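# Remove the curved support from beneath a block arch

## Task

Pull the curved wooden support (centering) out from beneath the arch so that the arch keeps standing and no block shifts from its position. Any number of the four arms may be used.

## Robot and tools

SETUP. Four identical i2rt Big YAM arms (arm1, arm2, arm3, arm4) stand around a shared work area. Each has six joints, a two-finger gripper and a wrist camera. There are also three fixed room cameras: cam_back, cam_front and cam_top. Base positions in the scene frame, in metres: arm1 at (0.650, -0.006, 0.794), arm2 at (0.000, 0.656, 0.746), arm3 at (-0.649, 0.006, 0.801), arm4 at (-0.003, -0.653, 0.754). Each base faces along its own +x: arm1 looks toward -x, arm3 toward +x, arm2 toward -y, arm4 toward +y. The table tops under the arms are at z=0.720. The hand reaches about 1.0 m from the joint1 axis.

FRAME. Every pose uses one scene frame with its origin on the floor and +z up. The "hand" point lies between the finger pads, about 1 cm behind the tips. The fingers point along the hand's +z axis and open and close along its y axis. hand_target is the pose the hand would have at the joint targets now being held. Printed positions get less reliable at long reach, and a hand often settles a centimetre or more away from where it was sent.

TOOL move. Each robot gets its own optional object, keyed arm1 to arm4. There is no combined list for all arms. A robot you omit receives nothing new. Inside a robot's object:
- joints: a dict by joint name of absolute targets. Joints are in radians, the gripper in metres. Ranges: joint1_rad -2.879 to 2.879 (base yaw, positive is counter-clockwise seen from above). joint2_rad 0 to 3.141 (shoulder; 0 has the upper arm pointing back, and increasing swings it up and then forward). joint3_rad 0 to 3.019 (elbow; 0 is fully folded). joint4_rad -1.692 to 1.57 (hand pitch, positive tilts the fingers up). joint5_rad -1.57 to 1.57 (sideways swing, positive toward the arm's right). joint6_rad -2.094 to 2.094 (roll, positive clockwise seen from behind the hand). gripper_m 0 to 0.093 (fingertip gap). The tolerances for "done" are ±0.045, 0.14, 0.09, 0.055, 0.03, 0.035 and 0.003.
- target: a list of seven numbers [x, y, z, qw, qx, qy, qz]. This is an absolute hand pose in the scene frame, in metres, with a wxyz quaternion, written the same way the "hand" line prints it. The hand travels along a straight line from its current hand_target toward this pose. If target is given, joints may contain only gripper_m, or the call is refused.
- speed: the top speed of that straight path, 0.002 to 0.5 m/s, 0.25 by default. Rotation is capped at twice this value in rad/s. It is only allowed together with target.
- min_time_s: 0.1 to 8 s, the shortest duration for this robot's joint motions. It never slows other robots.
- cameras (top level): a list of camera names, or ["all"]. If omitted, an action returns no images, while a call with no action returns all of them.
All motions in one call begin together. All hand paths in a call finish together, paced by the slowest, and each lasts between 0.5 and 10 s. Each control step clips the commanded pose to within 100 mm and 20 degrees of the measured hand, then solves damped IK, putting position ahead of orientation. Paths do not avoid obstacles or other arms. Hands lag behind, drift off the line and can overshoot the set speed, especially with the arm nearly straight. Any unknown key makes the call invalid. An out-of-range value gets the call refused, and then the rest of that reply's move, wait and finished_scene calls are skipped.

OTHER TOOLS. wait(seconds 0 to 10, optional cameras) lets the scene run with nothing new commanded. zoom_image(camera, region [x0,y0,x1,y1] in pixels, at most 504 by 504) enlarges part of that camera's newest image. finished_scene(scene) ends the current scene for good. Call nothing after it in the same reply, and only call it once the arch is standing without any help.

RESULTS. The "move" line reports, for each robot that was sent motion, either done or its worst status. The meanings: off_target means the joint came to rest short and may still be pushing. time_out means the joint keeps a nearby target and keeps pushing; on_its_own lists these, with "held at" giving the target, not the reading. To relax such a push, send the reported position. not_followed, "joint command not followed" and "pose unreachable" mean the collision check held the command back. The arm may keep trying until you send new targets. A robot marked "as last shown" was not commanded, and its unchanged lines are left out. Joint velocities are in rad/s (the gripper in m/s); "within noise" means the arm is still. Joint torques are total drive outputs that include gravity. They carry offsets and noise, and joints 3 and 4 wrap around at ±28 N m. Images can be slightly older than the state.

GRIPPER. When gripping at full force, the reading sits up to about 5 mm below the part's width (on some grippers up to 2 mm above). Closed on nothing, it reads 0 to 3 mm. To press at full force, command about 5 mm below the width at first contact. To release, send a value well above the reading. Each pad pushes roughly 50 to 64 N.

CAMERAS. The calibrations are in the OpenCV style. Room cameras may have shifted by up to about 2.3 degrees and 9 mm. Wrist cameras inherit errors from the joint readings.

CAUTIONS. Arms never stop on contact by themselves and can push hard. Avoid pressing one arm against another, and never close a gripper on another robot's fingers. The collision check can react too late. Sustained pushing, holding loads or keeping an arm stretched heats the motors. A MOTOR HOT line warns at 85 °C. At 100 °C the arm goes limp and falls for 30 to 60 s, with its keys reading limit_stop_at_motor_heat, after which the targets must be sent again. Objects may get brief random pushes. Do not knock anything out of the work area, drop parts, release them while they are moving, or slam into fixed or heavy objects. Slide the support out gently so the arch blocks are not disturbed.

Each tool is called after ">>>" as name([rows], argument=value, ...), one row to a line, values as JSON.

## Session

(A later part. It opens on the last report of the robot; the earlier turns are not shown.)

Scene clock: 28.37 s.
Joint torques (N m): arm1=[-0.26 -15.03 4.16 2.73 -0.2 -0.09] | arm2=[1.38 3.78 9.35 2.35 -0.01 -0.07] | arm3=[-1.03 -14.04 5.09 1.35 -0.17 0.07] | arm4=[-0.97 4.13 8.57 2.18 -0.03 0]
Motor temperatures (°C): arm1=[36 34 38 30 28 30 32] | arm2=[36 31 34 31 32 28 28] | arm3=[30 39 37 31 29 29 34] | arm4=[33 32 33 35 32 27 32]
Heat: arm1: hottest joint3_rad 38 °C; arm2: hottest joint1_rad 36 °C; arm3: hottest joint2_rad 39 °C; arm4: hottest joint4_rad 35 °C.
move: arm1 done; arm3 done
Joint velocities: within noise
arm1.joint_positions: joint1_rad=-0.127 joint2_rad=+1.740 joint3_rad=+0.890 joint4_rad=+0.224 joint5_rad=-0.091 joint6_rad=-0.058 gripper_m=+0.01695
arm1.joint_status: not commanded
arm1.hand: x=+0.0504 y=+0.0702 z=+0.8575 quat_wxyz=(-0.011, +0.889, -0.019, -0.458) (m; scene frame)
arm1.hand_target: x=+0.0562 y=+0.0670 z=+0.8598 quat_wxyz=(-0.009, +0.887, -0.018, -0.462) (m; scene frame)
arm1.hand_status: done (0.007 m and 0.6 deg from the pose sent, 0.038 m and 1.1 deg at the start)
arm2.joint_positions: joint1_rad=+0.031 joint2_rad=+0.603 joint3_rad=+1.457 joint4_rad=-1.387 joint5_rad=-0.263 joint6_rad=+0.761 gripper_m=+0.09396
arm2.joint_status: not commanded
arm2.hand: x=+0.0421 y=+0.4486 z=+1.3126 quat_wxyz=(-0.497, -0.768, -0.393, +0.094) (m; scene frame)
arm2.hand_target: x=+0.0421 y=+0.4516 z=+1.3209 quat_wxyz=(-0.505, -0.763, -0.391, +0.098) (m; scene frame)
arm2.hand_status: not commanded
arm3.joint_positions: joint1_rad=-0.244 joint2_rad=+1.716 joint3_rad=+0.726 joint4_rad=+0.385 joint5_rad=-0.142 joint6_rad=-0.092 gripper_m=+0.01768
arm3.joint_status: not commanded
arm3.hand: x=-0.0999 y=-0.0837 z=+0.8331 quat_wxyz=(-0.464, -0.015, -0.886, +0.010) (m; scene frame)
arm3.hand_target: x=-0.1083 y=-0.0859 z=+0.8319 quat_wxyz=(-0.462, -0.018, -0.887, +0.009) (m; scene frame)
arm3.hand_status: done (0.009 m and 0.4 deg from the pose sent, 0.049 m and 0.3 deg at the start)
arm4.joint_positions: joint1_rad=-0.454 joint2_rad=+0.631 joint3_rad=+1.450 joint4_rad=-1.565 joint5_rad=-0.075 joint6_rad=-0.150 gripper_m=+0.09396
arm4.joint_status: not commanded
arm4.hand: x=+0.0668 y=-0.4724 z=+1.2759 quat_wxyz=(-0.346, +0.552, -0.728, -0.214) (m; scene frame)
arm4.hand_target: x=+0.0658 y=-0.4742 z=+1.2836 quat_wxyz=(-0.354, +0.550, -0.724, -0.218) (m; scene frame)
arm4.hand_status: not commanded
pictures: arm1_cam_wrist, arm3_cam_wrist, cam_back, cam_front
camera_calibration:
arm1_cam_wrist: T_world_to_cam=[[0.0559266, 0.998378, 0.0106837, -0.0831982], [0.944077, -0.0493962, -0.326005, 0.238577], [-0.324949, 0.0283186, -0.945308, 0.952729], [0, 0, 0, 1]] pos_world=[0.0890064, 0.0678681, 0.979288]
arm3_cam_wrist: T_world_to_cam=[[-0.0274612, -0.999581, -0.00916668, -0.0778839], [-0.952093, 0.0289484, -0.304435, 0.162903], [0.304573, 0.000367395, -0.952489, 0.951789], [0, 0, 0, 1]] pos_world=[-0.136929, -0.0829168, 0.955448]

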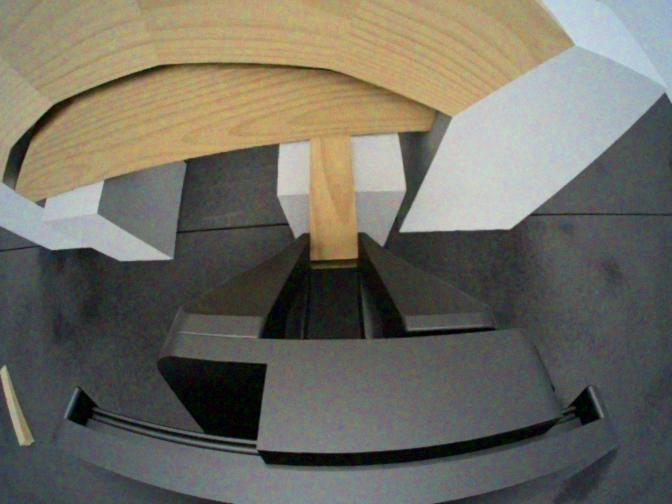

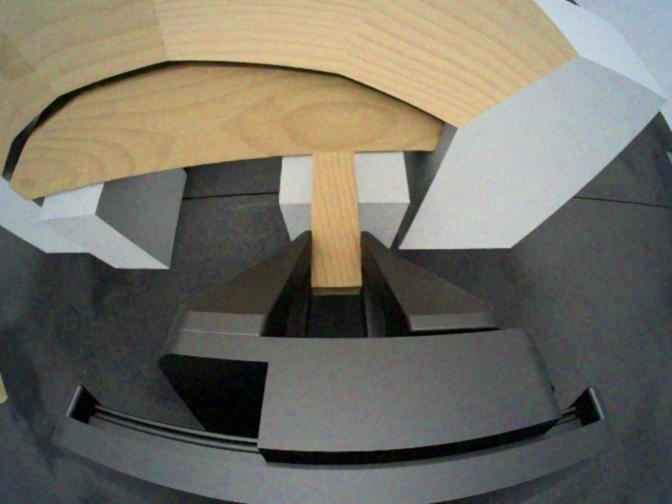

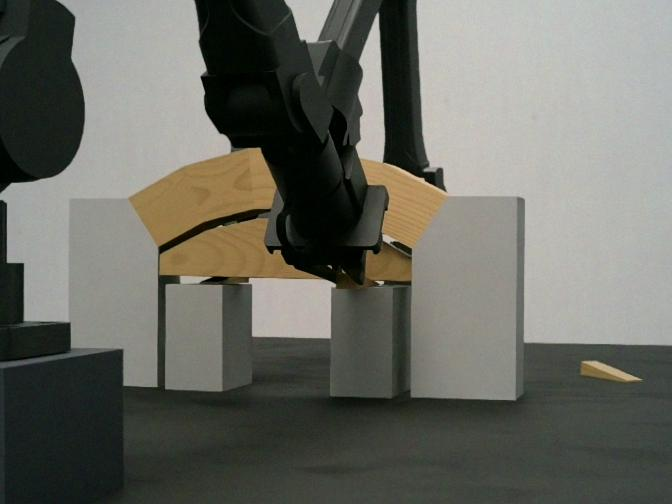

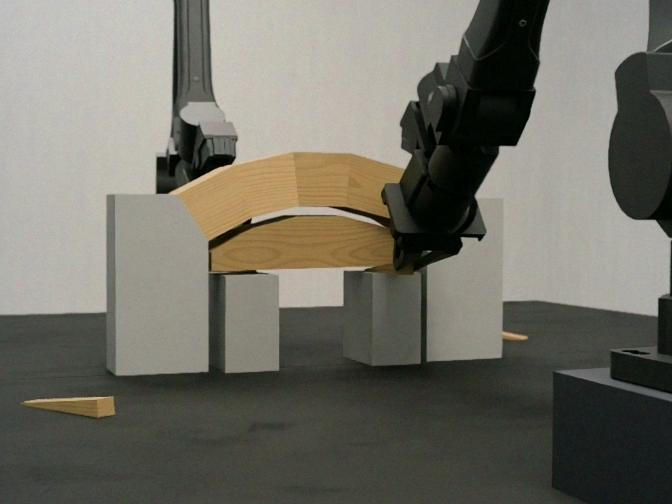

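>>> move(arm3={"target": [-0.2084, -0.0820, 0.838, 0.4616, 0.0177, 0.8868, -0.0092], "speed": 0.12}, arm1={"target": [0.1563, 0.0630, 0.866, 0.0092, -0.8868, 0.0177, 0.4616], "speed": 0.12}, cameras=["arm3_cam_wrist", "arm1_cam_wrist"])

>>> move(arm3={"target": [-0.23, -0.29, 0.785, 0.4411, 0.2621, 0.8473, -0.1364], "speed": 0.4}, arm1={"target": [0.23, 0.29, 0.81, 0.1404, -0.8450, 0.2697, 0.4398], "speed": 0.4})

>>> move(arm3={"target": [-0.23, -0.29, 0.737, 0.4411, 0.2621, 0.8473, -0.1364], "speed": 0.12}, arm1={"target": [0.23, 0.29, 0.761, 0.1404, -0.8450, 0.2697, 0.4398], "speed": 0.12}, cameras=["arm3_cam_wrist", "arm1_cam_wrist", "cam_front", "cam_back", "cam_top"])

Scene clock: 30.30 s.
Joint torques (N m): arm1=[-1.38 -10.87 4.46 3.15 -0.19 -0.23] | arm2=[1.2 3.66 9.32 2.32 0 -0.06] | arm3=[-0.97 -10.05 5.97 1.84 -0.12 -0.07] | arm4=[-1.2 4.42 8.66 2.19 -0.01 0.05]
Motor temperatures (°C): arm1=[36 34 38 30 28 30 32] | arm2=[36 31 34 31 32 28 28] | arm3=[30 39 37 31 29 29 34] | arm4=[33 32 34 35 32 27 32]
Heat: arm1: hottest joint3_rad 38 °C; arm2: hottest joint1_rad 36 °C; arm3: hottest joint2_rad 39 °C; arm4: hottest joint4_rad 35 °C.
move: arm1 off_target; arm3 off_target
Joint velocities: within noise
arm1.joint_positions: joint1_rad=-0.142 joint2_rad=+1.518 joint3_rad=+0.605 joint4_rad=+0.262 joint5_rad=-0.116 joint6_rad=-0.062 gripper_m=+0.01695
arm1.joint_status: not commanded
arm1.hand: x=+0.1549 y=+0.0568 z=+0.8570 quat_wxyz=(-0.003, +0.894, -0.019, -0.448) (m; scene frame)
arm1.hand_target: x=+0.1562 y=+0.0628 z=+0.8659 quat_wxyz=(-0.009, +0.887, -0.018, -0.462) (m; scene frame)
arm1.hand_status: off_target (0.011 m and 1.9 deg from the pose sent, 0.106 m and 0.6 deg at the start)
arm2, arm4: as last shown
arm3.joint_positions: joint1_rad=-0.298 joint2_rad=+1.512 joint3_rad=+0.440 joint4_rad=+0.421 joint5_rad=-0.189 joint6_rad=-0.117 gripper_m=+0.01768
arm3.joint_status: not commanded
arm3.hand: x=-0.2104 y=-0.0771 z=+0.8272 quat_wxyz=(-0.447, -0.020, -0.894, +0.003) (m; scene frame)
arm3.hand_target: x=-0.2084 y=-0.0819 z=+0.8379 quat_wxyz=(-0.462, -0.018, -0.887, +0.009) (m; scene frame)
arm3.hand_status: off_target (0.012 m and 2.0 deg from the pose sent, 0.109 m and 0.4 deg at the start)
pictures: arm1_cam_wrist, arm3_cam_wrist
camera_calibration:
arm1_cam_wrist: T_world_to_cam=[[0.0474357, 0.998868, -0.00346785, -0.0623017], [0.9516, -0.0462459, -0.303839, 0.118742], [-0.303655, 0.0111128, -0.952717, 0.990615], [0, 0, 0, 1]] pos_world=[0.190766, 0.056714, 0.979638]
arm3_cam_wrist: T_world_to_cam=[[-0.030219, -0.99922, -0.0254052, -0.0614903], [-0.962686, 0.0359338, -0.268226, 0.024007], [0.26893, 0.0163517, -0.963021, 0.982335], [0, 0, 0, 1]] pos_world=[-0.242926, -0.0783679, 0.950886]

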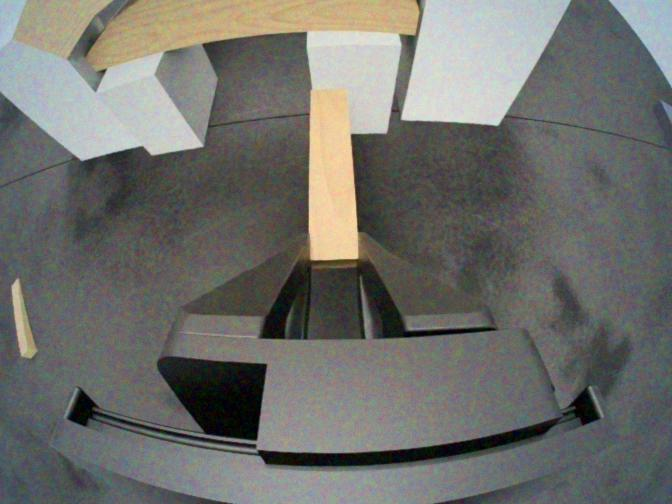

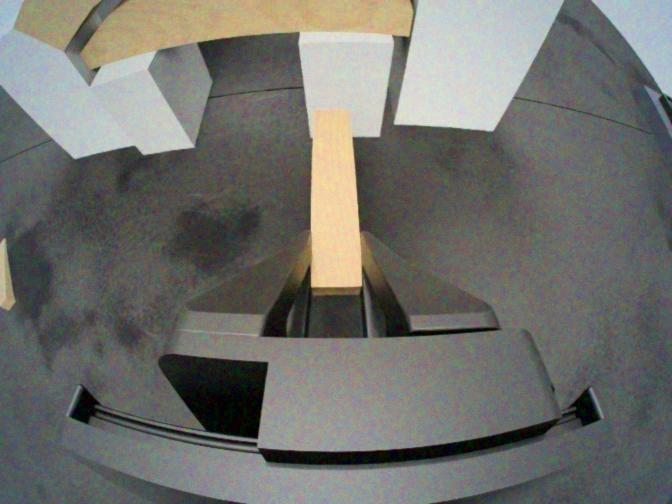

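Scene clock: 32.03 s.
Joint torques (N m): arm1=[-0.91 -8.53 6.54 3.23 0.07 0.04] | arm2=[1.03 3.9 9.39 2.3 -0.02 -0.05] | arm3=[-0.56 -9.82 7.88 2.09 0.24 0.18] | arm4=[-0.91 4.07 8.62 2.11 0 0.04]
Motor temperatures (°C): arm1=[36 34 38 30 28 30 32] | arm2=[36 31 34 31 32 28 28] | arm3=[30 39 37 31 29 29 34] | arm4=[33 32 34 35 32 27 32]
Heat: arm1: hottest joint3_rad 38 °C; arm2: hottest joint1_rad 36 °C; arm3: hottest joint2_rad 39 °C; arm4: hottest joint4_rad 35 °C.
move: arm1 off_target; arm3 off_target
Joint velocities: within noise
arm1.joint_positions: joint1_rad=-0.580 joint2_rad=+1.682 joint3_rad=+0.565 joint4_rad=+0.459 joint5_rad=-0.001 joint6_rad=-0.005 gripper_m=+0.01695
arm1.joint_status: not commanded
arm1.hand: x=+0.2433 y=+0.2759 z=+0.8028 quat_wxyz=(-0.135, +0.856, -0.264, -0.424) (m; scene frame)
arm1.hand_target: x=+0.2307 y=+0.2895 z=+0.8106 quat_wxyz=(-0.140, +0.845, -0.270, -0.440) (m; scene frame)
arm1.hand_status: off_target (0.021 m and 2.4 deg from the pose sent, 0.249 m and 33.4 deg at the start)
arm2, arm4: as last shown
arm3.joint_positions: joint1_rad=-0.657 joint2_rad=+1.781 joint3_rad=+0.556 joint4_rad=+0.577 joint5_rad=-0.026 joint6_rad=-0.014 gripper_m=+0.01768
arm3.joint_status: not commanded
arm3.hand: x=-0.2441 y=-0.2778 z=+0.7776 quat_wxyz=(-0.425, -0.259, -0.858, +0.131) (m; scene frame)
arm3.hand_target: x=-0.2306 y=-0.2896 z=+0.7856 quat_wxyz=(-0.441, -0.262, -0.847, +0.136) (m; scene frame)
arm3.hand_status: off_target (0.020 m and 2.3 deg from the pose sent, 0.218 m and 32.2 deg at the start)
pictures: none

Scene clock: 33.30 s.
Joint torques (N m): arm1=[-1.08 -9.7 4.94 3.26 0.08 0.04] | arm2=[1.32 3.84 9.32 2.29 -0.03 -0.05] | arm3=[-0.44 -10.81 5.67 2.06 0.27 0.2] | arm4=[-0.97 3.84 8.59 2.07 -0.03 0.03]
Motor temperatures (°C): arm1=[36 34 38 30 28 30 32] | arm2=[36 31 34 31 32 28 28] | arm3=[30 39 37 31 29 29 35] | arm4=[33 32 34 35 32 27 32]
Heat: arm1: hottest joint3_rad 38 °C; arm2: hottest joint1_rad 36 °C; arm3: hottest joint2_rad 39 °C; arm4: hottest joint4_rad 35 °C.
move: arm1 off_target; arm3 off_target
Joint velocities: within noise
arm1.joint_positions: joint1_rad=-0.580 joint2_rad=+1.852 joint3_rad=+0.572 joint4_rad=+0.628 joint5_rad=-0.001 joint6_rad=-0.004 gripper_m=+0.01695
arm1.joint_status: not commanded
arm1.hand: x=+0.2403 y=+0.2783 z=+0.7573 quat_wxyz=(-0.136, +0.855, -0.263, -0.426) (m; scene frame)
arm1.hand_target: x=+0.2304 y=+0.2897 z=+0.7613 quat_wxyz=(-0.140, +0.845, -0.270, -0.440) (m; scene frame)
arm1.hand_status: off_target (0.016 m and 2.1 deg from the pose sent, 0.046 m and 2.5 deg at the start)
arm2, arm4: as last shown
arm3.joint_positions: joint1_rad=-0.657 joint2_rad=+1.953 joint3_rad=+0.579 joint4_rad=+0.735 joint5_rad=-0.026 joint6_rad=-0.013 gripper_m=+0.01768
arm3.joint_status: not commanded
arm3.hand: x=-0.2403 y=-0.2811 z=+0.7337 quat_wxyz=(-0.428, -0.259, -0.856, +0.132) (m; scene frame)
arm3.hand_target: x=-0.2304 y=-0.2897 z=+0.7372 quat_wxyz=(-0.441, -0.262, -0.848, +0.136) (m; scene frame)
arm3.hand_status: off_target (0.014 m and 1.9 deg from the pose sent, 0.045 m and 2.4 deg at the start)
pictures: arm1_cam_wrist, arm3_cam_wrist, cam_back, cam_front, cam_top
camera_calibration:
arm1_cam_wrist: T_world_to_cam=[[0.575154, 0.817878, 0.0165578, -0.379477], [0.78258, -0.54421, -0.302332, 0.195463], [-0.23826, 0.186845, -0.953059, 0.854777], [0, 0, 0, 1]] pos_world=[0.268951, 0.257027, 0.88003]
arm3_cam_wrist: T_world_to_cam=[[-0.549551, -0.83543, -0.00710091, -0.360877], [-0.803269, 0.530694, -0.270411, 0.156432], [0.229678, -0.142901, -0.962719, 0.849127], [0, 0, 0, 1]] pos_world=[-0.267689, -0.263164, 0.857209]

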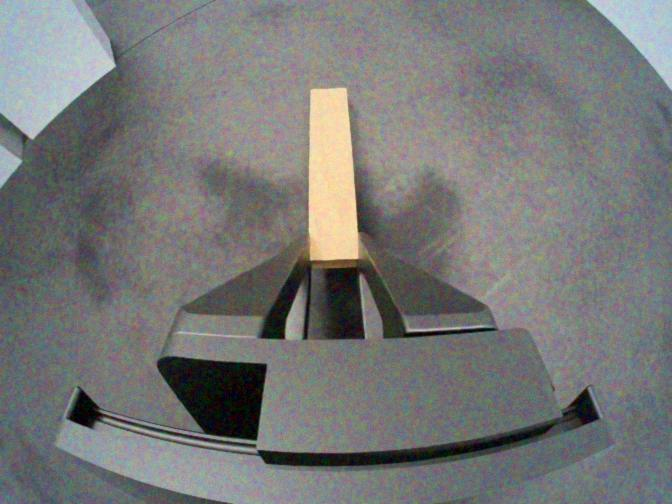

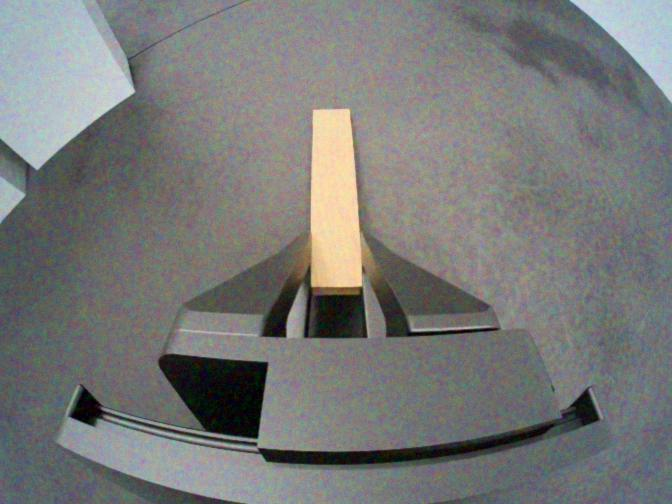

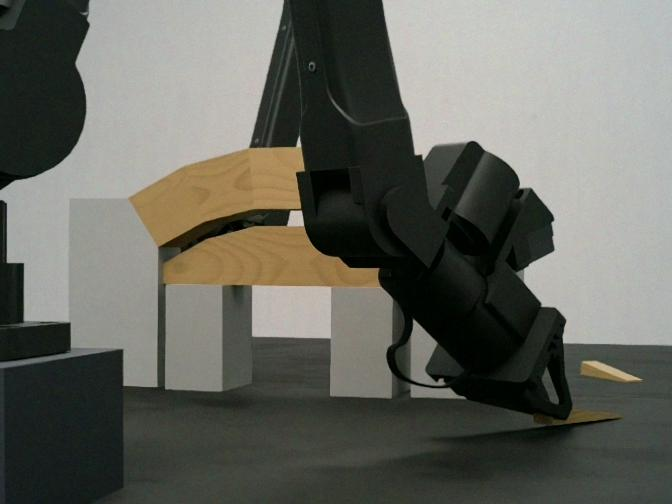

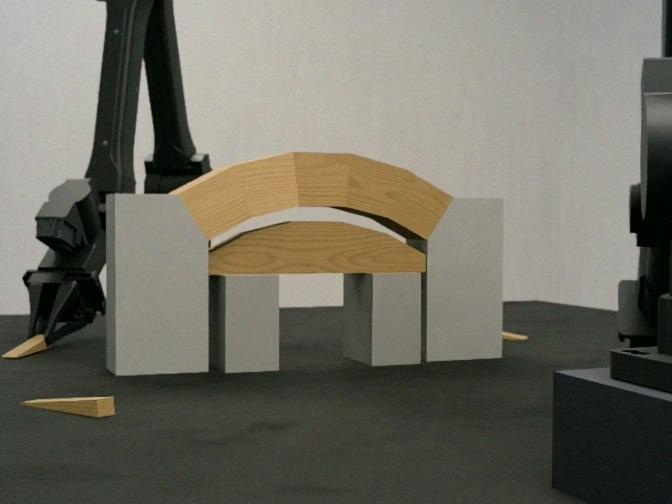

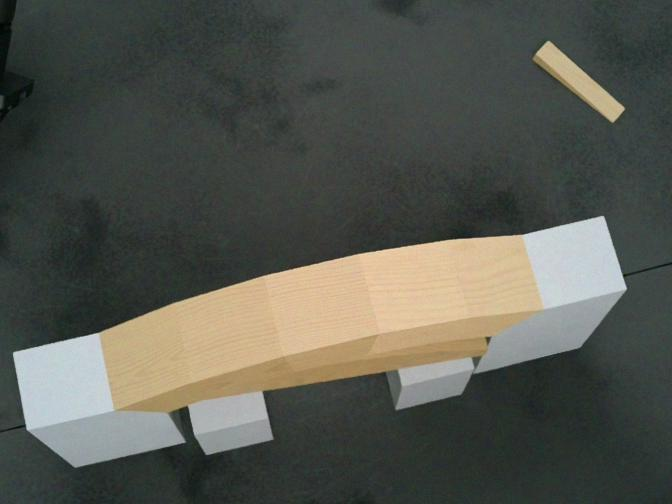

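>>> move(arm3={"joints": {"gripper_m": 0.05}, "min_time_s": 0.6}, arm1={"joints": {"gripper_m": 0.05}, "min_time_s": 0.6})

>>> move(arm3={"target": [-0.28, -0.25, 0.82, 0.4411, 0.2621, 0.8473, -0.1364], "speed": 0.25, "joints": {"gripper_m": 0.05}}, arm1={"target": [0.29, 0.25, 0.86, 0.1404, -0.8450, 0.2697, 0.4398], "speed": 0.25, "joints": {"gripper_m": 0.05}})

>>> move(arm3={"target": [-0.18, 0.008, 0.85, 0.5263, 0.5263, 0.4723, 0.4723], "speed": 0.45, "joints": {"gripper_m": 0.066}}, cameras=["arm3_cam_wrist", "cam_back", "cam_top"])

>>> zoom_image(camera="cam_top", region=[100, 270, 520, 480])

Scene clock: 35.17 s.
Joint torques (N m): arm1=[-1.03 -9.7 4.98 3.23 0.08 0.02] | arm2=[1.14 3.66 9.32 2.3 -0.02 -0.06] | arm3=[-0.26 -10.75 5.71 2.06 0.27 0.18] | arm4=[-1.08 4.25 8.62 2.18 -0.03 0.01]
Motor temperatures (°C): arm1=[36 34 38 30 28 30 32] | arm2=[36 31 34 31 32 28 28] | arm3=[30 39 37 31 29 29 35] | arm4=[33 32 34 35 31 27 32]
Heat: arm1: hottest joint3_rad 38 °C; arm2: hottest joint1_rad 36 °C; arm3: hottest joint2_rad 39 °C; arm4: hottest joint4_rad 35 °C.
move: arm1 done; arm3 done
Joint velocities: within noise
arm1.joint_positions: joint1_rad=-0.580 joint2_rad=+1.852 joint3_rad=+0.572 joint4_rad=+0.628 joint5_rad=-0.001 joint6_rad=-0.004 gripper_m=+0.04984
arm1.joint_status: all done
arm1.hand: x=+0.2403 y=+0.2783 z=+0.7573 quat_wxyz=(-0.136, +0.855, -0.264, -0.426) (m; scene frame)
arm1.hand_target: x=+0.2304 y=+0.2897 z=+0.7613 quat_wxyz=(-0.140, +0.845, -0.270, -0.440) (m; scene frame)
arm1.hand_status: not commanded
arm2, arm4: as last shown
arm3.joint_positions: joint1_rad=-0.657 joint2_rad=+1.953 joint3_rad=+0.579 joint4_rad=+0.735 joint5_rad=-0.026 joint6_rad=-0.013 gripper_m=+0.04984
arm3.joint_status: all done
arm3.hand: x=-0.2403 y=-0.2811 z=+0.7337 quat_wxyz=(-0.428, -0.259, -0.856, +0.132) (m; scene frame)
arm3.hand_target: x=-0.2304 y=-0.2897 z=+0.7372 quat_wxyz=(-0.441, -0.262, -0.848, +0.136) (m; scene frame)
arm3.hand_status: not commanded
pictures: none

Scene clock: 36.63 s.
Joint torques (N m): arm1=[-1.44 -8.12 4.37 1.44 -0.11 -0.01] | arm2=[1.44 3.72 9.32 2.28 0 -0.06] | arm3=[0.32 -10.46 5.07 0.88 0.27 0.18] | arm4=[-1.38 4.25 8.64 2.09 0.01 0]
Motor temperatures (°C): arm1=[36 35 38 30 28 30 32] | arm2=[36 31 34 31 32 28 28] | arm3=[30 39 37 31 29 29 34] | arm4=[33 32 34 35 31 27 32]
Heat: arm1: hottest joint3_rad 38 °C; arm2: hottest joint1_rad 36 °C; arm3: hottest joint2_rad 39 °C; arm4: hottest joint4_rad 35 °C.
move: arm1 done; arm3 done
Joint velocities: within noise
arm1.joint_positions: joint1_rad=-0.580 joint2_rad=+1.394 joint3_rad=+0.447 joint4_rad=+0.340 joint5_rad=-0.001 joint6_rad=-0.004 gripper_m=+0.04991
arm1.joint_status: all done
arm1.hand: x=+0.2816 y=+0.2490 z=+0.8616 quat_wxyz=(-0.142, +0.845, -0.260, -0.445) (m; scene frame)
arm1.hand_target: x=+0.2898 y=+0.2500 z=+0.8600 quat_wxyz=(-0.140, +0.845, -0.270, -0.440) (m; scene frame)
arm1.hand_status: done (0.009 m and 1.2 deg from the pose sent, 0.118 m and 2.1 deg at the start)
arm2, arm4: as last shown
arm3.joint_positions: joint1_rad=-0.657 joint2_rad=+1.585 joint3_rad=+0.426 joint4_rad=+0.545 joint5_rad=-0.018 joint6_rad=-0.008 gripper_m=+0.04991
arm3.joint_status: all done
arm3.hand: x=-0.2805 y=-0.2531 z=+0.8149 quat_wxyz=(-0.438, -0.261, -0.849, +0.138) (m; scene frame)
arm3.hand_target: x=-0.2799 y=-0.2501 z=+0.8199 quat_wxyz=(-0.441, -0.262, -0.847, +0.136) (m; scene frame)
arm3.hand_status: done (0.006 m and 0.5 deg from the pose sent, 0.100 m and 1.8 deg at the start)
pictures: none

Scene clock: 39.50 s.
Joint torques (N m): arm1=[-1.49 -7.82 4.37 1.44 -0.11 -0.01] | arm2=[1.14 3.72 9.33 2.36 -0.03 -0.06] | arm3=[0.56 -8.88 2.48 2.19 0.29 0.06] | arm4=[-0.85 4.13 8.59 2.03 -0.01 0.03]
Motor temperatures (°C): arm1=[36 34 38 30 28 30 32] | arm2=[36 31 34 31 32 28 28] | arm3=[30 39 37 31 29 29 34] | arm4=[33 32 34 35 31 27 32]
Heat: arm1: hottest joint3_rad 38 °C; arm2: hottest joint1_rad 36 °C; arm3: hottest joint2_rad 39 °C; arm4: hottest joint4_rad 35 °C.
move: arm3 off_target
Joint velocities: within noise
arm1, arm2, arm4: as last shown
arm3.joint_positions: joint1_rad=+0.024 joint2_rad=+1.976 joint3_rad=+0.366 joint4_rad=+1.536 joint5_rad=+0.179 joint6_rad=+1.578 gripper_m=+0.06591
arm3.joint_status: all done
arm3.hand: x=-0.1847 y=+0.0035 z=+0.8492 quat_wxyz=(-0.510, -0.546, -0.492, -0.447) (m; scene frame)
arm3.hand_target: x=-0.1798 y=+0.0081 z=+0.8505 quat_wxyz=(-0.511, -0.543, -0.486, -0.457) (m; scene frame)
arm3.hand_status: off_target (0.007 m and 4.7 deg from the pose sent, 0.282 m and 90.6 deg at the start; a joint's target at an end of its range on 32 of 86 steps)
pictures: arm3_cam_wrist, cam_back, cam_top
camera_calibration:
arm3_cam_wrist: T_world_to_cam=[[-0.0667585, -0.000629873, -0.997769, 0.835793], [-0.511293, 0.858747, 0.0336674, -0.124063], [0.85681, 0.5124, -0.0576507, 0.33321], [0, 0, 0, 1]] pos_world=[-0.293134, -0.0636718, 0.857315]

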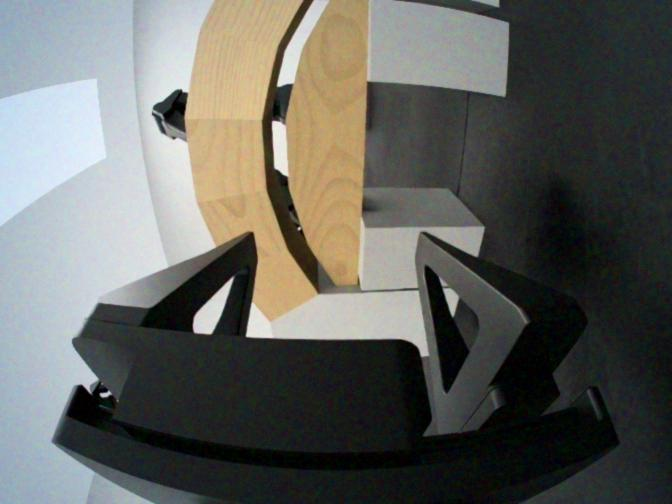

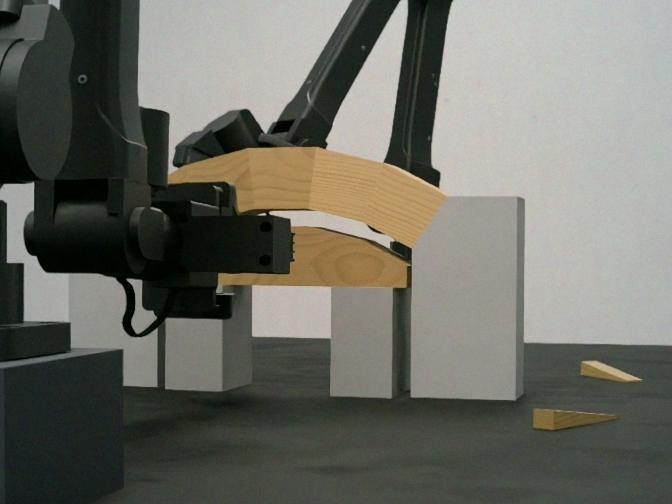

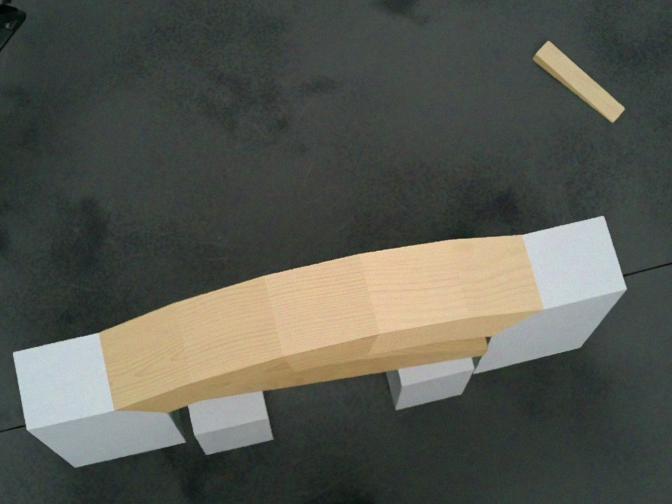

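Scaled by 1.200 from the camera's 672x504 image, which has a finer 960x720 frame.

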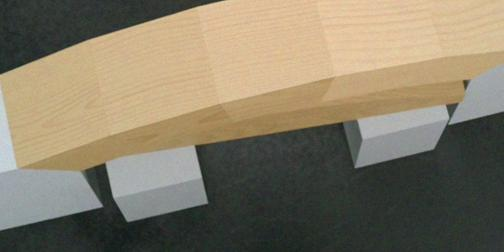

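>>> move(arm3={"target": [-0.082, -0.003, 0.841, 0.5263, 0.5263, 0.4723, 0.4723], "speed": 0.15, "joints": {"gripper_m": 0.066}}, cameras=["arm3_cam_wrist", "cam_front", "cam_back"])

>>> zoom_image(camera="cam_front", region=[180, 140, 480, 320])

>>> zoom_image(camera="arm3_cam_wrist", region=[150, 80, 500, 340])

Scene clock: 41.20 s.
Joint torques (N m): arm1=[-1.44 -8.12 4.34 1.44 -0.11 -0.01] | arm2=[1.03 3.84 9.33 2.26 0 -0.05] | arm3=[-0.97 -11.46 4.7 0.91 0.02 -0.03] | arm4=[-1.44 4.25 8.66 2.19 -0.01 0.02]
Motor temperatures (°C): arm1=[36 34 38 30 28 30 32] | arm2=[36 31 35 31 32 28 28] | arm3=[30 39 37 31 29 29 34] | arm4=[33 32 34 35 31 27 32]
Heat: arm1: hottest joint3_rad 38 °C; arm2: hottest joint1_rad 36 °C; arm3: hottest joint2_rad 39 °C; arm4: hottest joint4_rad 35 °C.
move: arm3 done
Joint velocities: within noise
arm1, arm2, arm4: as last shown
arm3.joint_positions: joint1_rad=-0.004 joint2_rad=+2.087 joint3_rad=+0.634 joint4_rad=+1.464 joint5_rad=+0.137 joint6_rad=+1.579 gripper_m=+0.06591
arm3.joint_status: all done
arm3.hand: x=-0.0892 y=+0.0014 z=+0.8461 quat_wxyz=(-0.525, -0.524, -0.473, -0.475) (m; scene frame)
arm3.hand_target: x=-0.0823 y=-0.0030 z=+0.8410 quat_wxyz=(-0.526, -0.526, -0.472, -0.472) (m; scene frame)
arm3.hand_status: done (0.010 m and 0.4 deg from the pose sent, 0.103 m and 4.7 deg at the start)
pictures: arm3_cam_wrist, cam_back, cam_front
camera_calibration:
arm3_cam_wrist: T_world_to_cam=[[0.0180093, 0.00487443, -0.999826, 0.848434], [-0.52564, 0.850691, -0.00532069, -0.0416836], [0.850517, 0.525644, 0.0178825, 0.187782], [0, 0, 0, 1]] pos_world=[-0.196902, -0.0673821, 0.844707]

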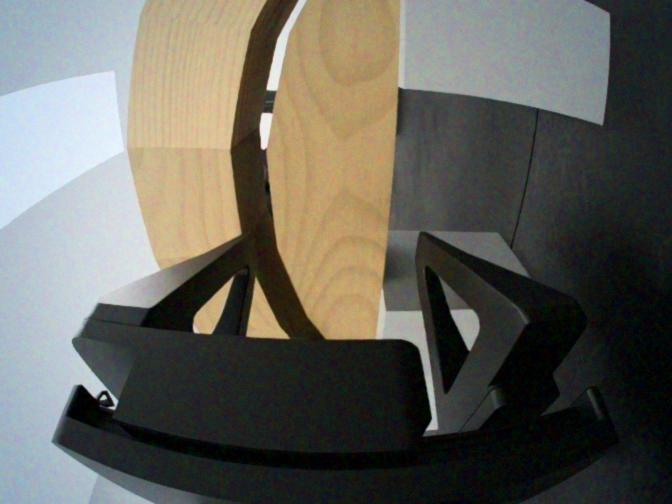

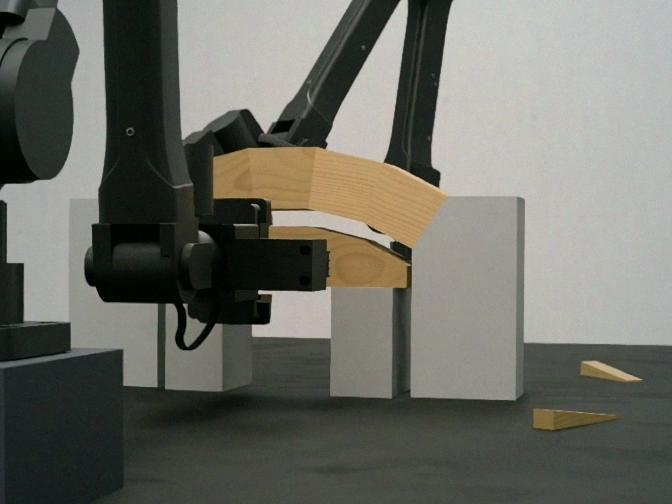

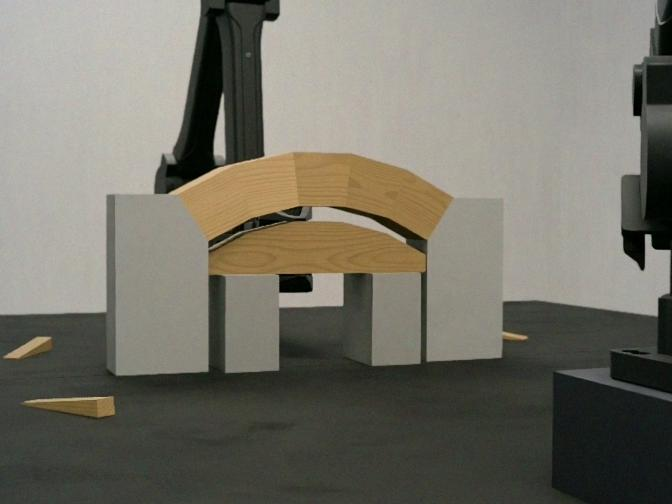

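Scaled by 1.680 from the camera's 672x504 image, which has a finer 960x720 frame.

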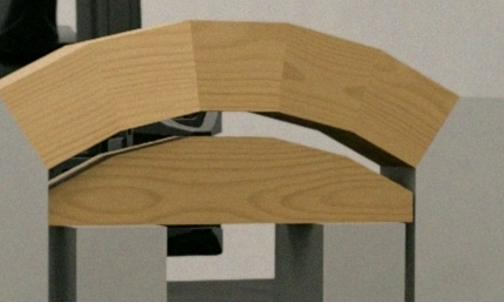

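Scaled by 1.440 from the camera's 672x504 image, which has a finer 960x720 frame.

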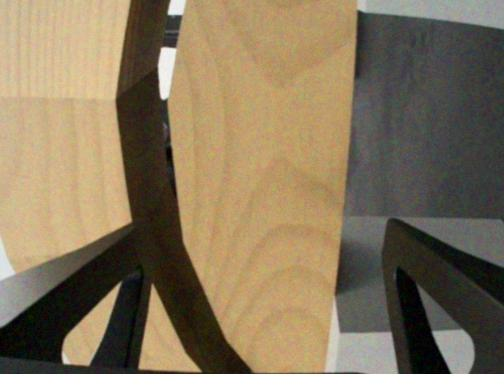

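>>> move(arm3={"target": [-0.050, 0.0, 0.8405, 0.5263, 0.5263, 0.4723, 0.4723], "speed": 0.08, "joints": {"gripper_m": 0.066}}, cameras=["arm3_cam_wrist", "cam_front"])

>>> zoom_image(camera="cam_front", region=[180, 140, 480, 320])

>>> zoom_image(camera="arm3_cam_wrist", region=[150, 80, 500, 340])

Scene clock: 42.87 s.
Joint torques (N m): arm1=[-1.38 -8.18 4.33 1.47 -0.11 -0.02] | arm2=[1.44 3.72 9.4 2.28 -0.02 -0.04] | arm3=[-0.56 -12.57 5.65 0.99 0.2 -0.02] | arm4=[-0.73 4.13 8.75 2.06 0.02 0.02]
Motor temperatures (°C): arm1=[36 34 38 30 28 30 32] | arm2=[36 31 35 31 32 28 28] | arm3=[30 39 37 31 29 29 34] | arm4=[33 32 34 35 31 27 32]
Heat: arm1: hottest joint3_rad 38 °C; arm2: hottest joint1_rad 36 °C; arm3: hottest joint2_rad 39 °C; arm4: hottest joint4_rad 35 °C.
move: arm3 done
Joint velocities: within noise
arm1: as last shown
arm2.joint_positions: joint1_rad=+0.031 joint2_rad=+0.603 joint3_rad=+1.457 joint4_rad=-1.387 joint5_rad=-0.263 joint6_rad=+0.761 gripper_m=+0.09396
arm2.joint_status: not commanded
arm2.hand: x=+0.0421 y=+0.4486 z=+1.3126 quat_wxyz=(-0.497, -0.768, -0.393, +0.094) (m; scene frame)
arm2.hand_target: x=+0.0421 y=+0.4516 z=+1.3209 quat_wxyz=(-0.505, -0.763, -0.391, +0.098) (m; scene frame)
arm2.hand_status: not commanded
arm3.joint_positions: joint1_rad=-0.004 joint2_rad=+2.105 joint3_rad=+0.720 joint4_rad=+1.393 joint5_rad=+0.137 joint6_rad=+1.579 gripper_m=+0.06592
arm3.joint_status: all done
arm3.hand: x=-0.0583 y=+0.0025 z=+0.8447 quat_wxyz=(-0.525, -0.525, -0.473, -0.474) (m; scene frame)
arm3.hand_target: x=-0.0503 y=+0.0001 z=+0.8405 quat_wxyz=(-0.526, -0.526, -0.472, -0.472) (m; scene frame)
arm3.hand_status: done (0.010 m and 0.4 deg from the pose sent, 0.040 m and 0.4 deg at the start)
arm4.joint_positions: joint1_rad=-0.454 joint2_rad=+0.631 joint3_rad=+1.450 joint4_rad=-1.565 joint5_rad=-0.075 joint6_rad=-0.150 gripper_m=+0.09396
arm4.joint_status: not commanded
arm4.hand: x=+0.0668 y=-0.4724 z=+1.2759 quat_wxyz=(-0.346, +0.552, -0.728, -0.214) (m; scene frame)
arm4.hand_target: x=+0.0658 y=-0.4742 z=+1.2836 quat_wxyz=(-0.354, +0.550, -0.724, -0.218) (m; scene frame)
arm4.hand_status: not commanded
pictures: arm3_cam_wrist, cam_front
camera_calibration:
arm3_cam_wrist: T_world_to_cam=[[0.0149218, 0.00481175, -0.999877, 0.846303], [-0.525661, 0.850686, -0.00375096, -0.0277127], [0.850563, 0.525652, 0.0152231, 0.163197], [0, 0, 0, 1]] pos_world=[-0.166005, -0.0662822, 0.84361]

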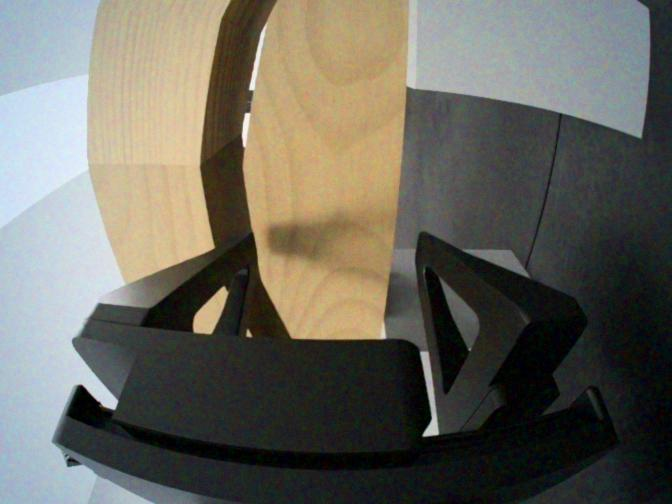

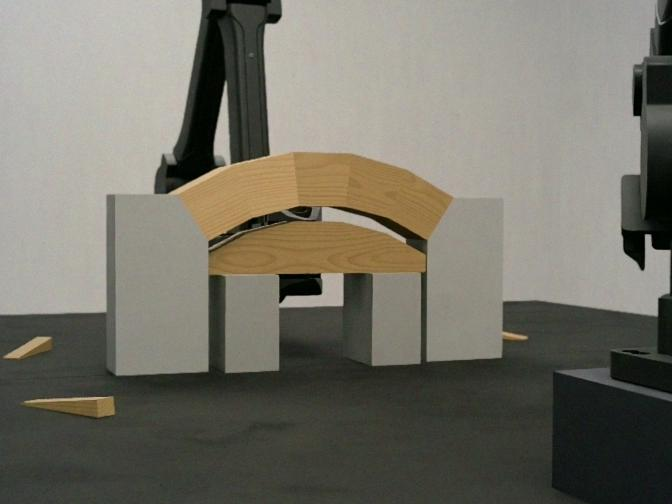

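Scaled by 1.680 from the camera's 672x504 image, which has a finer 960x720 frame.

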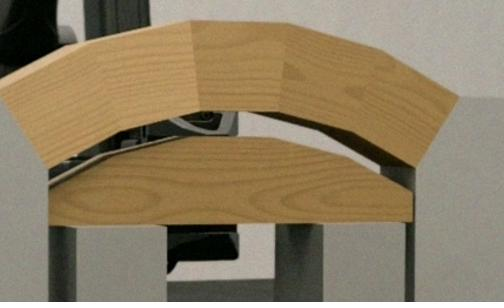

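Scaled by 1.440 from the camera's 672x504 image, which has a finer 960x720 frame.

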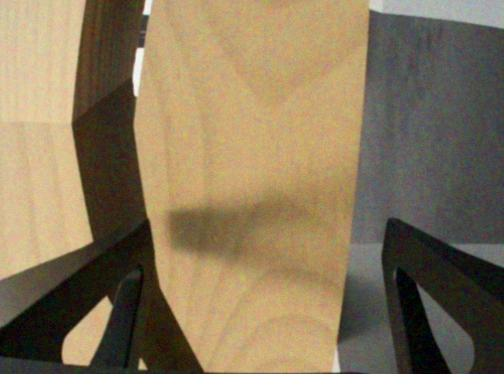

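>>> move(arm3={"target": [-0.040, -0.0005, 0.8475, 0.5263, 0.5263, 0.4723, 0.4723], "speed": 0.06, "joints": {"gripper_m": 0.066}}, cameras=["arm3_cam_wrist", "cam_front"])

>>> zoom_image(camera="cam_front", region=[180, 140, 480, 320])

>>> zoom_image(camera="arm3_cam_wrist", region=[150, 80, 500, 340])

Scene clock: 44.23 s.
Joint torques (N m): arm1=[-1.38 -8 4.38 1.48 -0.11 -0.01] | arm2=[1.38 3.84 9.37 2.32 -0.01 -0.06] | arm3=[-0.79 -14.1 6.83 0.69 0.12 -0.04] | arm4=[-1.26 3.84 8.64 2.09 0.02 0.03]
Motor temperatures (°C): arm1=[36 34 38 30 28 30 32] | arm2=[36 31 35 31 32 28 28] | arm3=[30 39 37 31 29 29 34] | arm4=[33 32 34 35 31 27 32]
Heat: arm1: hottest joint3_rad 38 °C; arm2: hottest joint1_rad 36 °C; arm3: hottest joint2_rad 39 °C; arm4: hottest joint4_rad 35 °C.
move: arm3 off_target
Joint velocities: within noise
arm1, arm2, arm4: as last shown
arm3.joint_positions: joint1_rad=-0.004 joint2_rad=+2.105 joint3_rad=+0.730 joint4_rad=+1.361 joint5_rad=+0.137 joint6_rad=+1.579 gripper_m=+0.06592
arm3.joint_status: all done
arm3.hand: x=-0.0546 y=+0.0026 z=+0.8399 quat_wxyz=(-0.520, -0.530, -0.479, -0.468) (m; scene frame)
arm3.hand_target: x=-0.0408 y=-0.0005 z=+0.8477 quat_wxyz=(-0.526, -0.526, -0.472, -0.472) (m; scene frame)
arm3.hand_status: off_target (0.017 m and 1.3 deg from the pose sent, 0.019 m and 0.3 deg at the start)
pictures: arm3_cam_wrist, cam_front
camera_calibration:
arm3_cam_wrist: T_world_to_cam=[[-0.0071616, 0.00398579, -0.999966, 0.840308], [-0.525502, 0.850763, 0.00715464, -0.0350171], [0.850762, 0.525535, -0.00399828, 0.176249], [0, 0, 0, 1]] pos_world=[-0.162329, -0.0661829, 0.841235]

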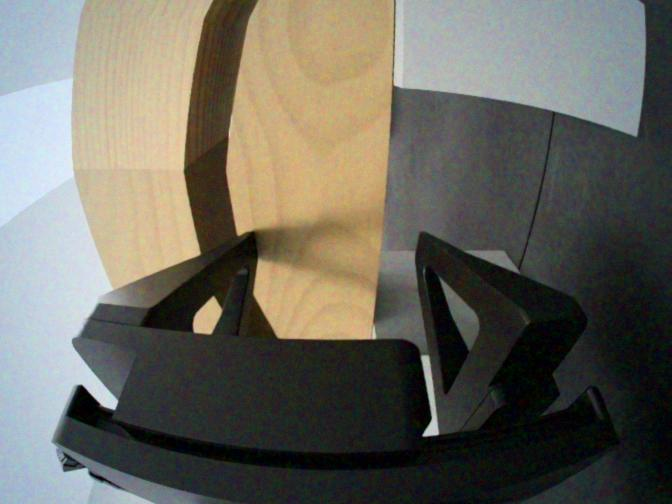

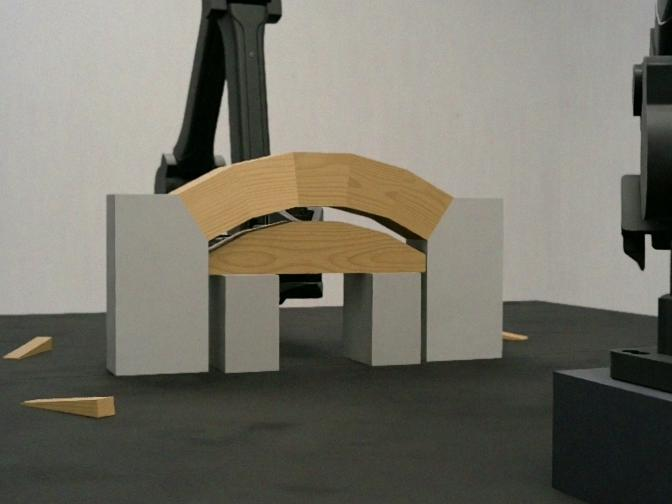

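Scaled by 1.680 from the camera's 672x504 image, which has a finer 960x720 frame.

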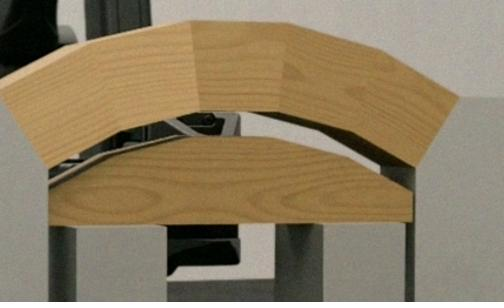

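Scaled by 1.440 from the camera's 672x504 image, which has a finer 960x720 frame.

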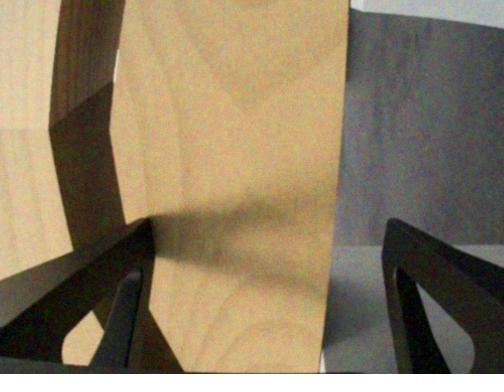

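>>> move(arm3={"target": [-0.063, 0.0, 0.857, 0.5263, 0.5263, 0.4723, 0.4723], "speed": 0.08, "joints": {"gripper_m": 0.066}}, cameras=["arm3_cam_wrist"])

>>> zoom_image(camera="arm3_cam_wrist", region=[150, 80, 500, 340])

Scene clock: 45.50 s.
Joint torques (N m): arm1=[-1.26 -8.12 4.33 1.46 -0.11 -0.02] | arm2=[1.14 3.72 9.33 2.29 -0.01 -0.05] | arm3=[-0.5 -16.15 2.95 1.74 0.25 -0.04] | arm4=[-0.56 4.01 8.61 2.11 0 0.04]
Motor temperatures (°C): arm1=[36 34 38 30 28 30 32] | arm2=[36 31 35 31 32 28 28] | arm3=[30 39 37 31 29 29 34] | arm4=[33 32 34 35 31 27 32]
Heat: arm1: hottest joint3_rad 38 °C; arm2: hottest joint1_rad 36 °C; arm3: hottest joint2_rad 39 °C; arm4: hottest joint4_rad 35 °C.
move: arm3 off_target
Joint velocities: within noise
arm1, arm2, arm4: as last shown
arm3.joint_positions: joint1_rad=-0.004 joint2_rad=+2.088 joint3_rad=+0.703 joint4_rad=+1.361 joint5_rad=+0.137 joint6_rad=+1.579 gripper_m=+0.06592
arm3.joint_status: all done
arm3.hand: x=-0.0634 y=+0.0023 z=+0.8411 quat_wxyz=(-0.517, -0.532, -0.482, -0.466) (m; scene frame)
arm3.hand_target: x=-0.0630 y=+0.0001 z=+0.8567 quat_wxyz=(-0.526, -0.526, -0.472, -0.472) (m; scene frame)
arm3.hand_status: off_target (0.016 m and 1.8 deg from the pose sent, 0.019 m and 1.3 deg at the start)
pictures: arm3_cam_wrist
camera_calibration:
arm3_cam_wrist: T_world_to_cam=[[-0.0170461, 0.00366922, -0.999848, 0.840745], [-0.52534, 0.850806, 0.0120786, -0.0435313], [0.850721, 0.525467, -0.0125753, 0.191135], [0, 0, 0, 1]] pos_world=[-0.17114, -0.0664832, 0.843546]

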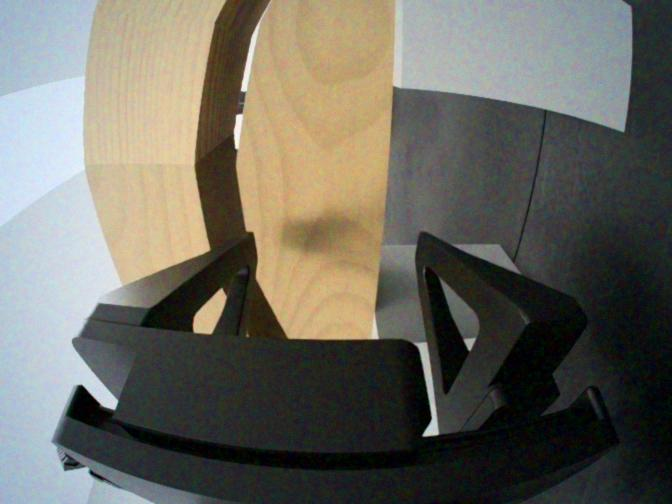

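Scaled by 1.440 from the camera's 672x504 image, which has a finer 960x720 frame.

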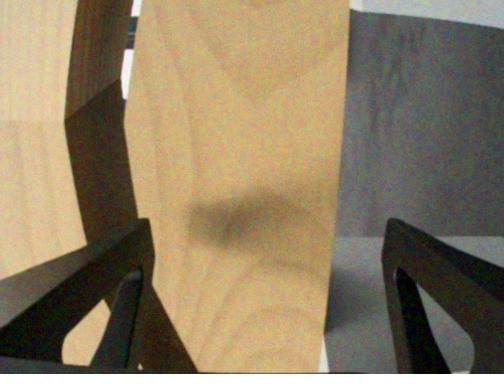

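>>> move(arm3={"target": [-0.066, 0.0, 0.868, 0.5263, 0.5263, 0.4723, 0.4723], "speed": 0.1, "joints": {"gripper_m": 0.066}}, cameras=["arm3_cam_wrist"])

Scene clock: 46.67 s.
Joint torques (N m): arm1=[-1.38 -8.18 4.36 1.48 -0.11 -0.02] | arm2=[1.14 3.72 9.33 2.22 -0.01 -0.06] | arm3=[-0.56 -15.68 3.25 1.05 0.24 -0.04] | arm4=[-0.91 4.6 8.61 2.1 -0.03 0.02]
Motor temperatures (°C): arm1=[36 34 38 30 28 30 32] | arm2=[36 31 35 31 32 28 28] | arm3=[30 39 37 31 29 29 34] | arm4=[33 32 34 35 31 27 32]
Heat: arm1: hottest joint3_rad 38 °C; arm2: hottest joint1_rad 36 °C; arm3: hottest joint2_rad 39 °C; arm4: hottest joint4_rad 35 °C.
move: arm3 done
Joint velocities: within noise
arm1, arm2, arm4: as last shown
arm3.joint_positions: joint1_rad=-0.004 joint2_rad=+2.047 joint3_rad=+0.687 joint4_rad=+1.356 joint5_rad=+0.137 joint6_rad=+1.579 gripper_m=+0.06592
arm3.joint_status: all done
arm3.hand: x=-0.0661 y=+0.0023 z=+0.8578 quat_wxyz=(-0.522, -0.528, -0.477, -0.471) (m; scene frame)
arm3.hand_target: x=-0.0661 y=+0.0001 z=+0.8678 quat_wxyz=(-0.526, -0.526, -0.472, -0.472) (m; scene frame)
arm3.hand_status: done (0.010 m and 0.7 deg from the pose sent, 0.027 m and 1.8 deg at the start)
pictures: arm3_cam_wrist
camera_calibration:
arm3_cam_wrist: T_world_to_cam=[[0.00311726, 0.00441613, -0.999985, 0.858846], [-0.525593, 0.850734, 0.00211858, -0.0366164], [0.850731, 0.525579, 0.00497305, 0.178547], [0, 0, 0, 1]] pos_world=[-0.173818, -0.0664825, 0.858023]

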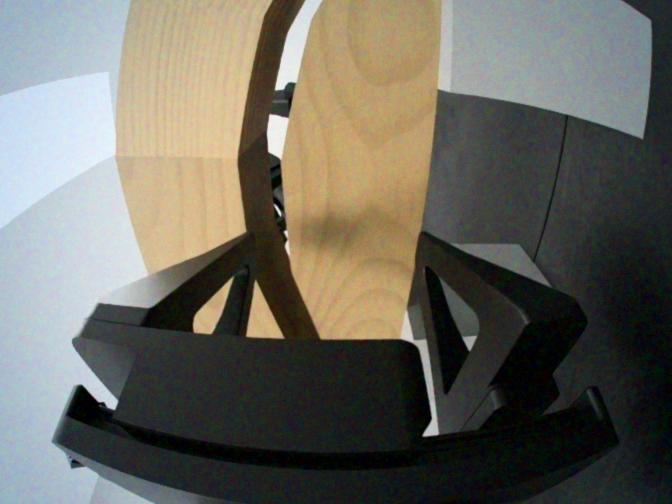

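>>> move(arm3={"target": [-0.056, -0.001, 0.844, 0.5263, 0.5263, 0.4723, 0.4723], "speed": 0.06, "joints": {"gripper_m": 0.066}}, cameras=["arm3_cam_wrist"])

>>> zoom_image(camera="arm3_cam_wrist", region=[150, 80, 500, 340])

Scene clock: 48.10 s.
Joint torques (N m): arm1=[-1.49 -8.12 4.34 1.46 -0.11 -0.01] | arm2=[1.14 3.55 9.33 2.25 -0.02 -0.06] | arm3=[-0.67 -12.69 5.52 2.24 0.12 -0.03] | arm4=[-1.38 4.13 8.59 2.13 -0.01 0.02]
Motor temperatures (°C): arm1=[36 34 38 30 28 30 32] | arm2=[36 31 35 31 32 28 28] | arm3=[30 39 37 31 29 29 34] | arm4=[33 32 34 35 31 27 32]
Heat: arm1: hottest joint3_rad 38 °C; arm2: hottest joint1_rad 36 °C; arm3: hottest joint2_rad 39 °C; arm4: hottest joint4_rad 35 °C.
move: arm3 off_target
Joint velocities: within noise
arm1, arm2, arm4: as last shown
arm3.joint_positions: joint1_rad=-0.004 joint2_rad=+2.094 joint3_rad=+0.700 joint4_rad=+1.368 joint5_rad=+0.137 joint6_rad=+1.579 gripper_m=+0.06592
arm3.joint_status: all done
arm3.hand: x=-0.0649 y=+0.0022 z=+0.8385 quat_wxyz=(-0.517, -0.533, -0.482, -0.465) (m; scene frame)
arm3.hand_target: x=-0.0564 y=-0.0010 z=+0.8441 quat_wxyz=(-0.526, -0.526, -0.472, -0.472) (m; scene frame)
arm3.hand_status: off_target (0.011 m and 1.9 deg from the pose sent, 0.017 m and 0.7 deg at the start)
pictures: arm3_cam_wrist
camera_calibration:
arm3_cam_wrist: T_world_to_cam=[[-0.0185222, 0.00362238, -0.999822, 0.838043], [-0.525307, 0.850816, 0.0128141, -0.0447659], [0.850711, 0.525451, -0.0138562, 0.193424], [0, 0, 0, 1]] pos_world=[-0.172542, -0.0665832, 0.841148]

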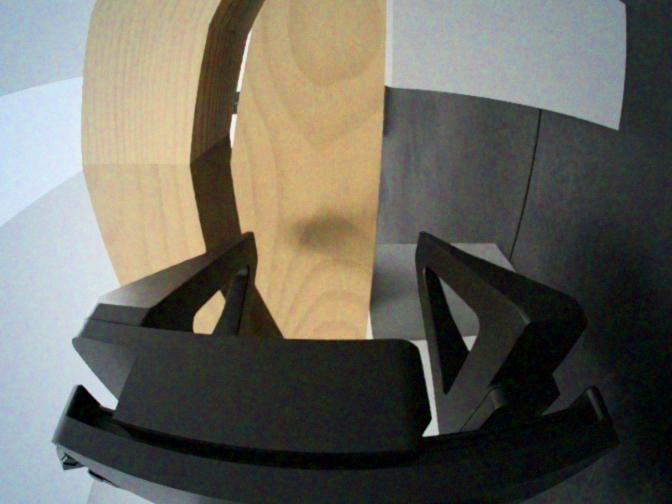

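Scaled by 1.440 from the camera's 672x504 image, which has a finer 960x720 frame.

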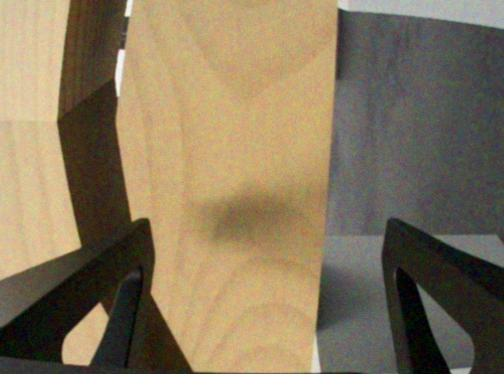

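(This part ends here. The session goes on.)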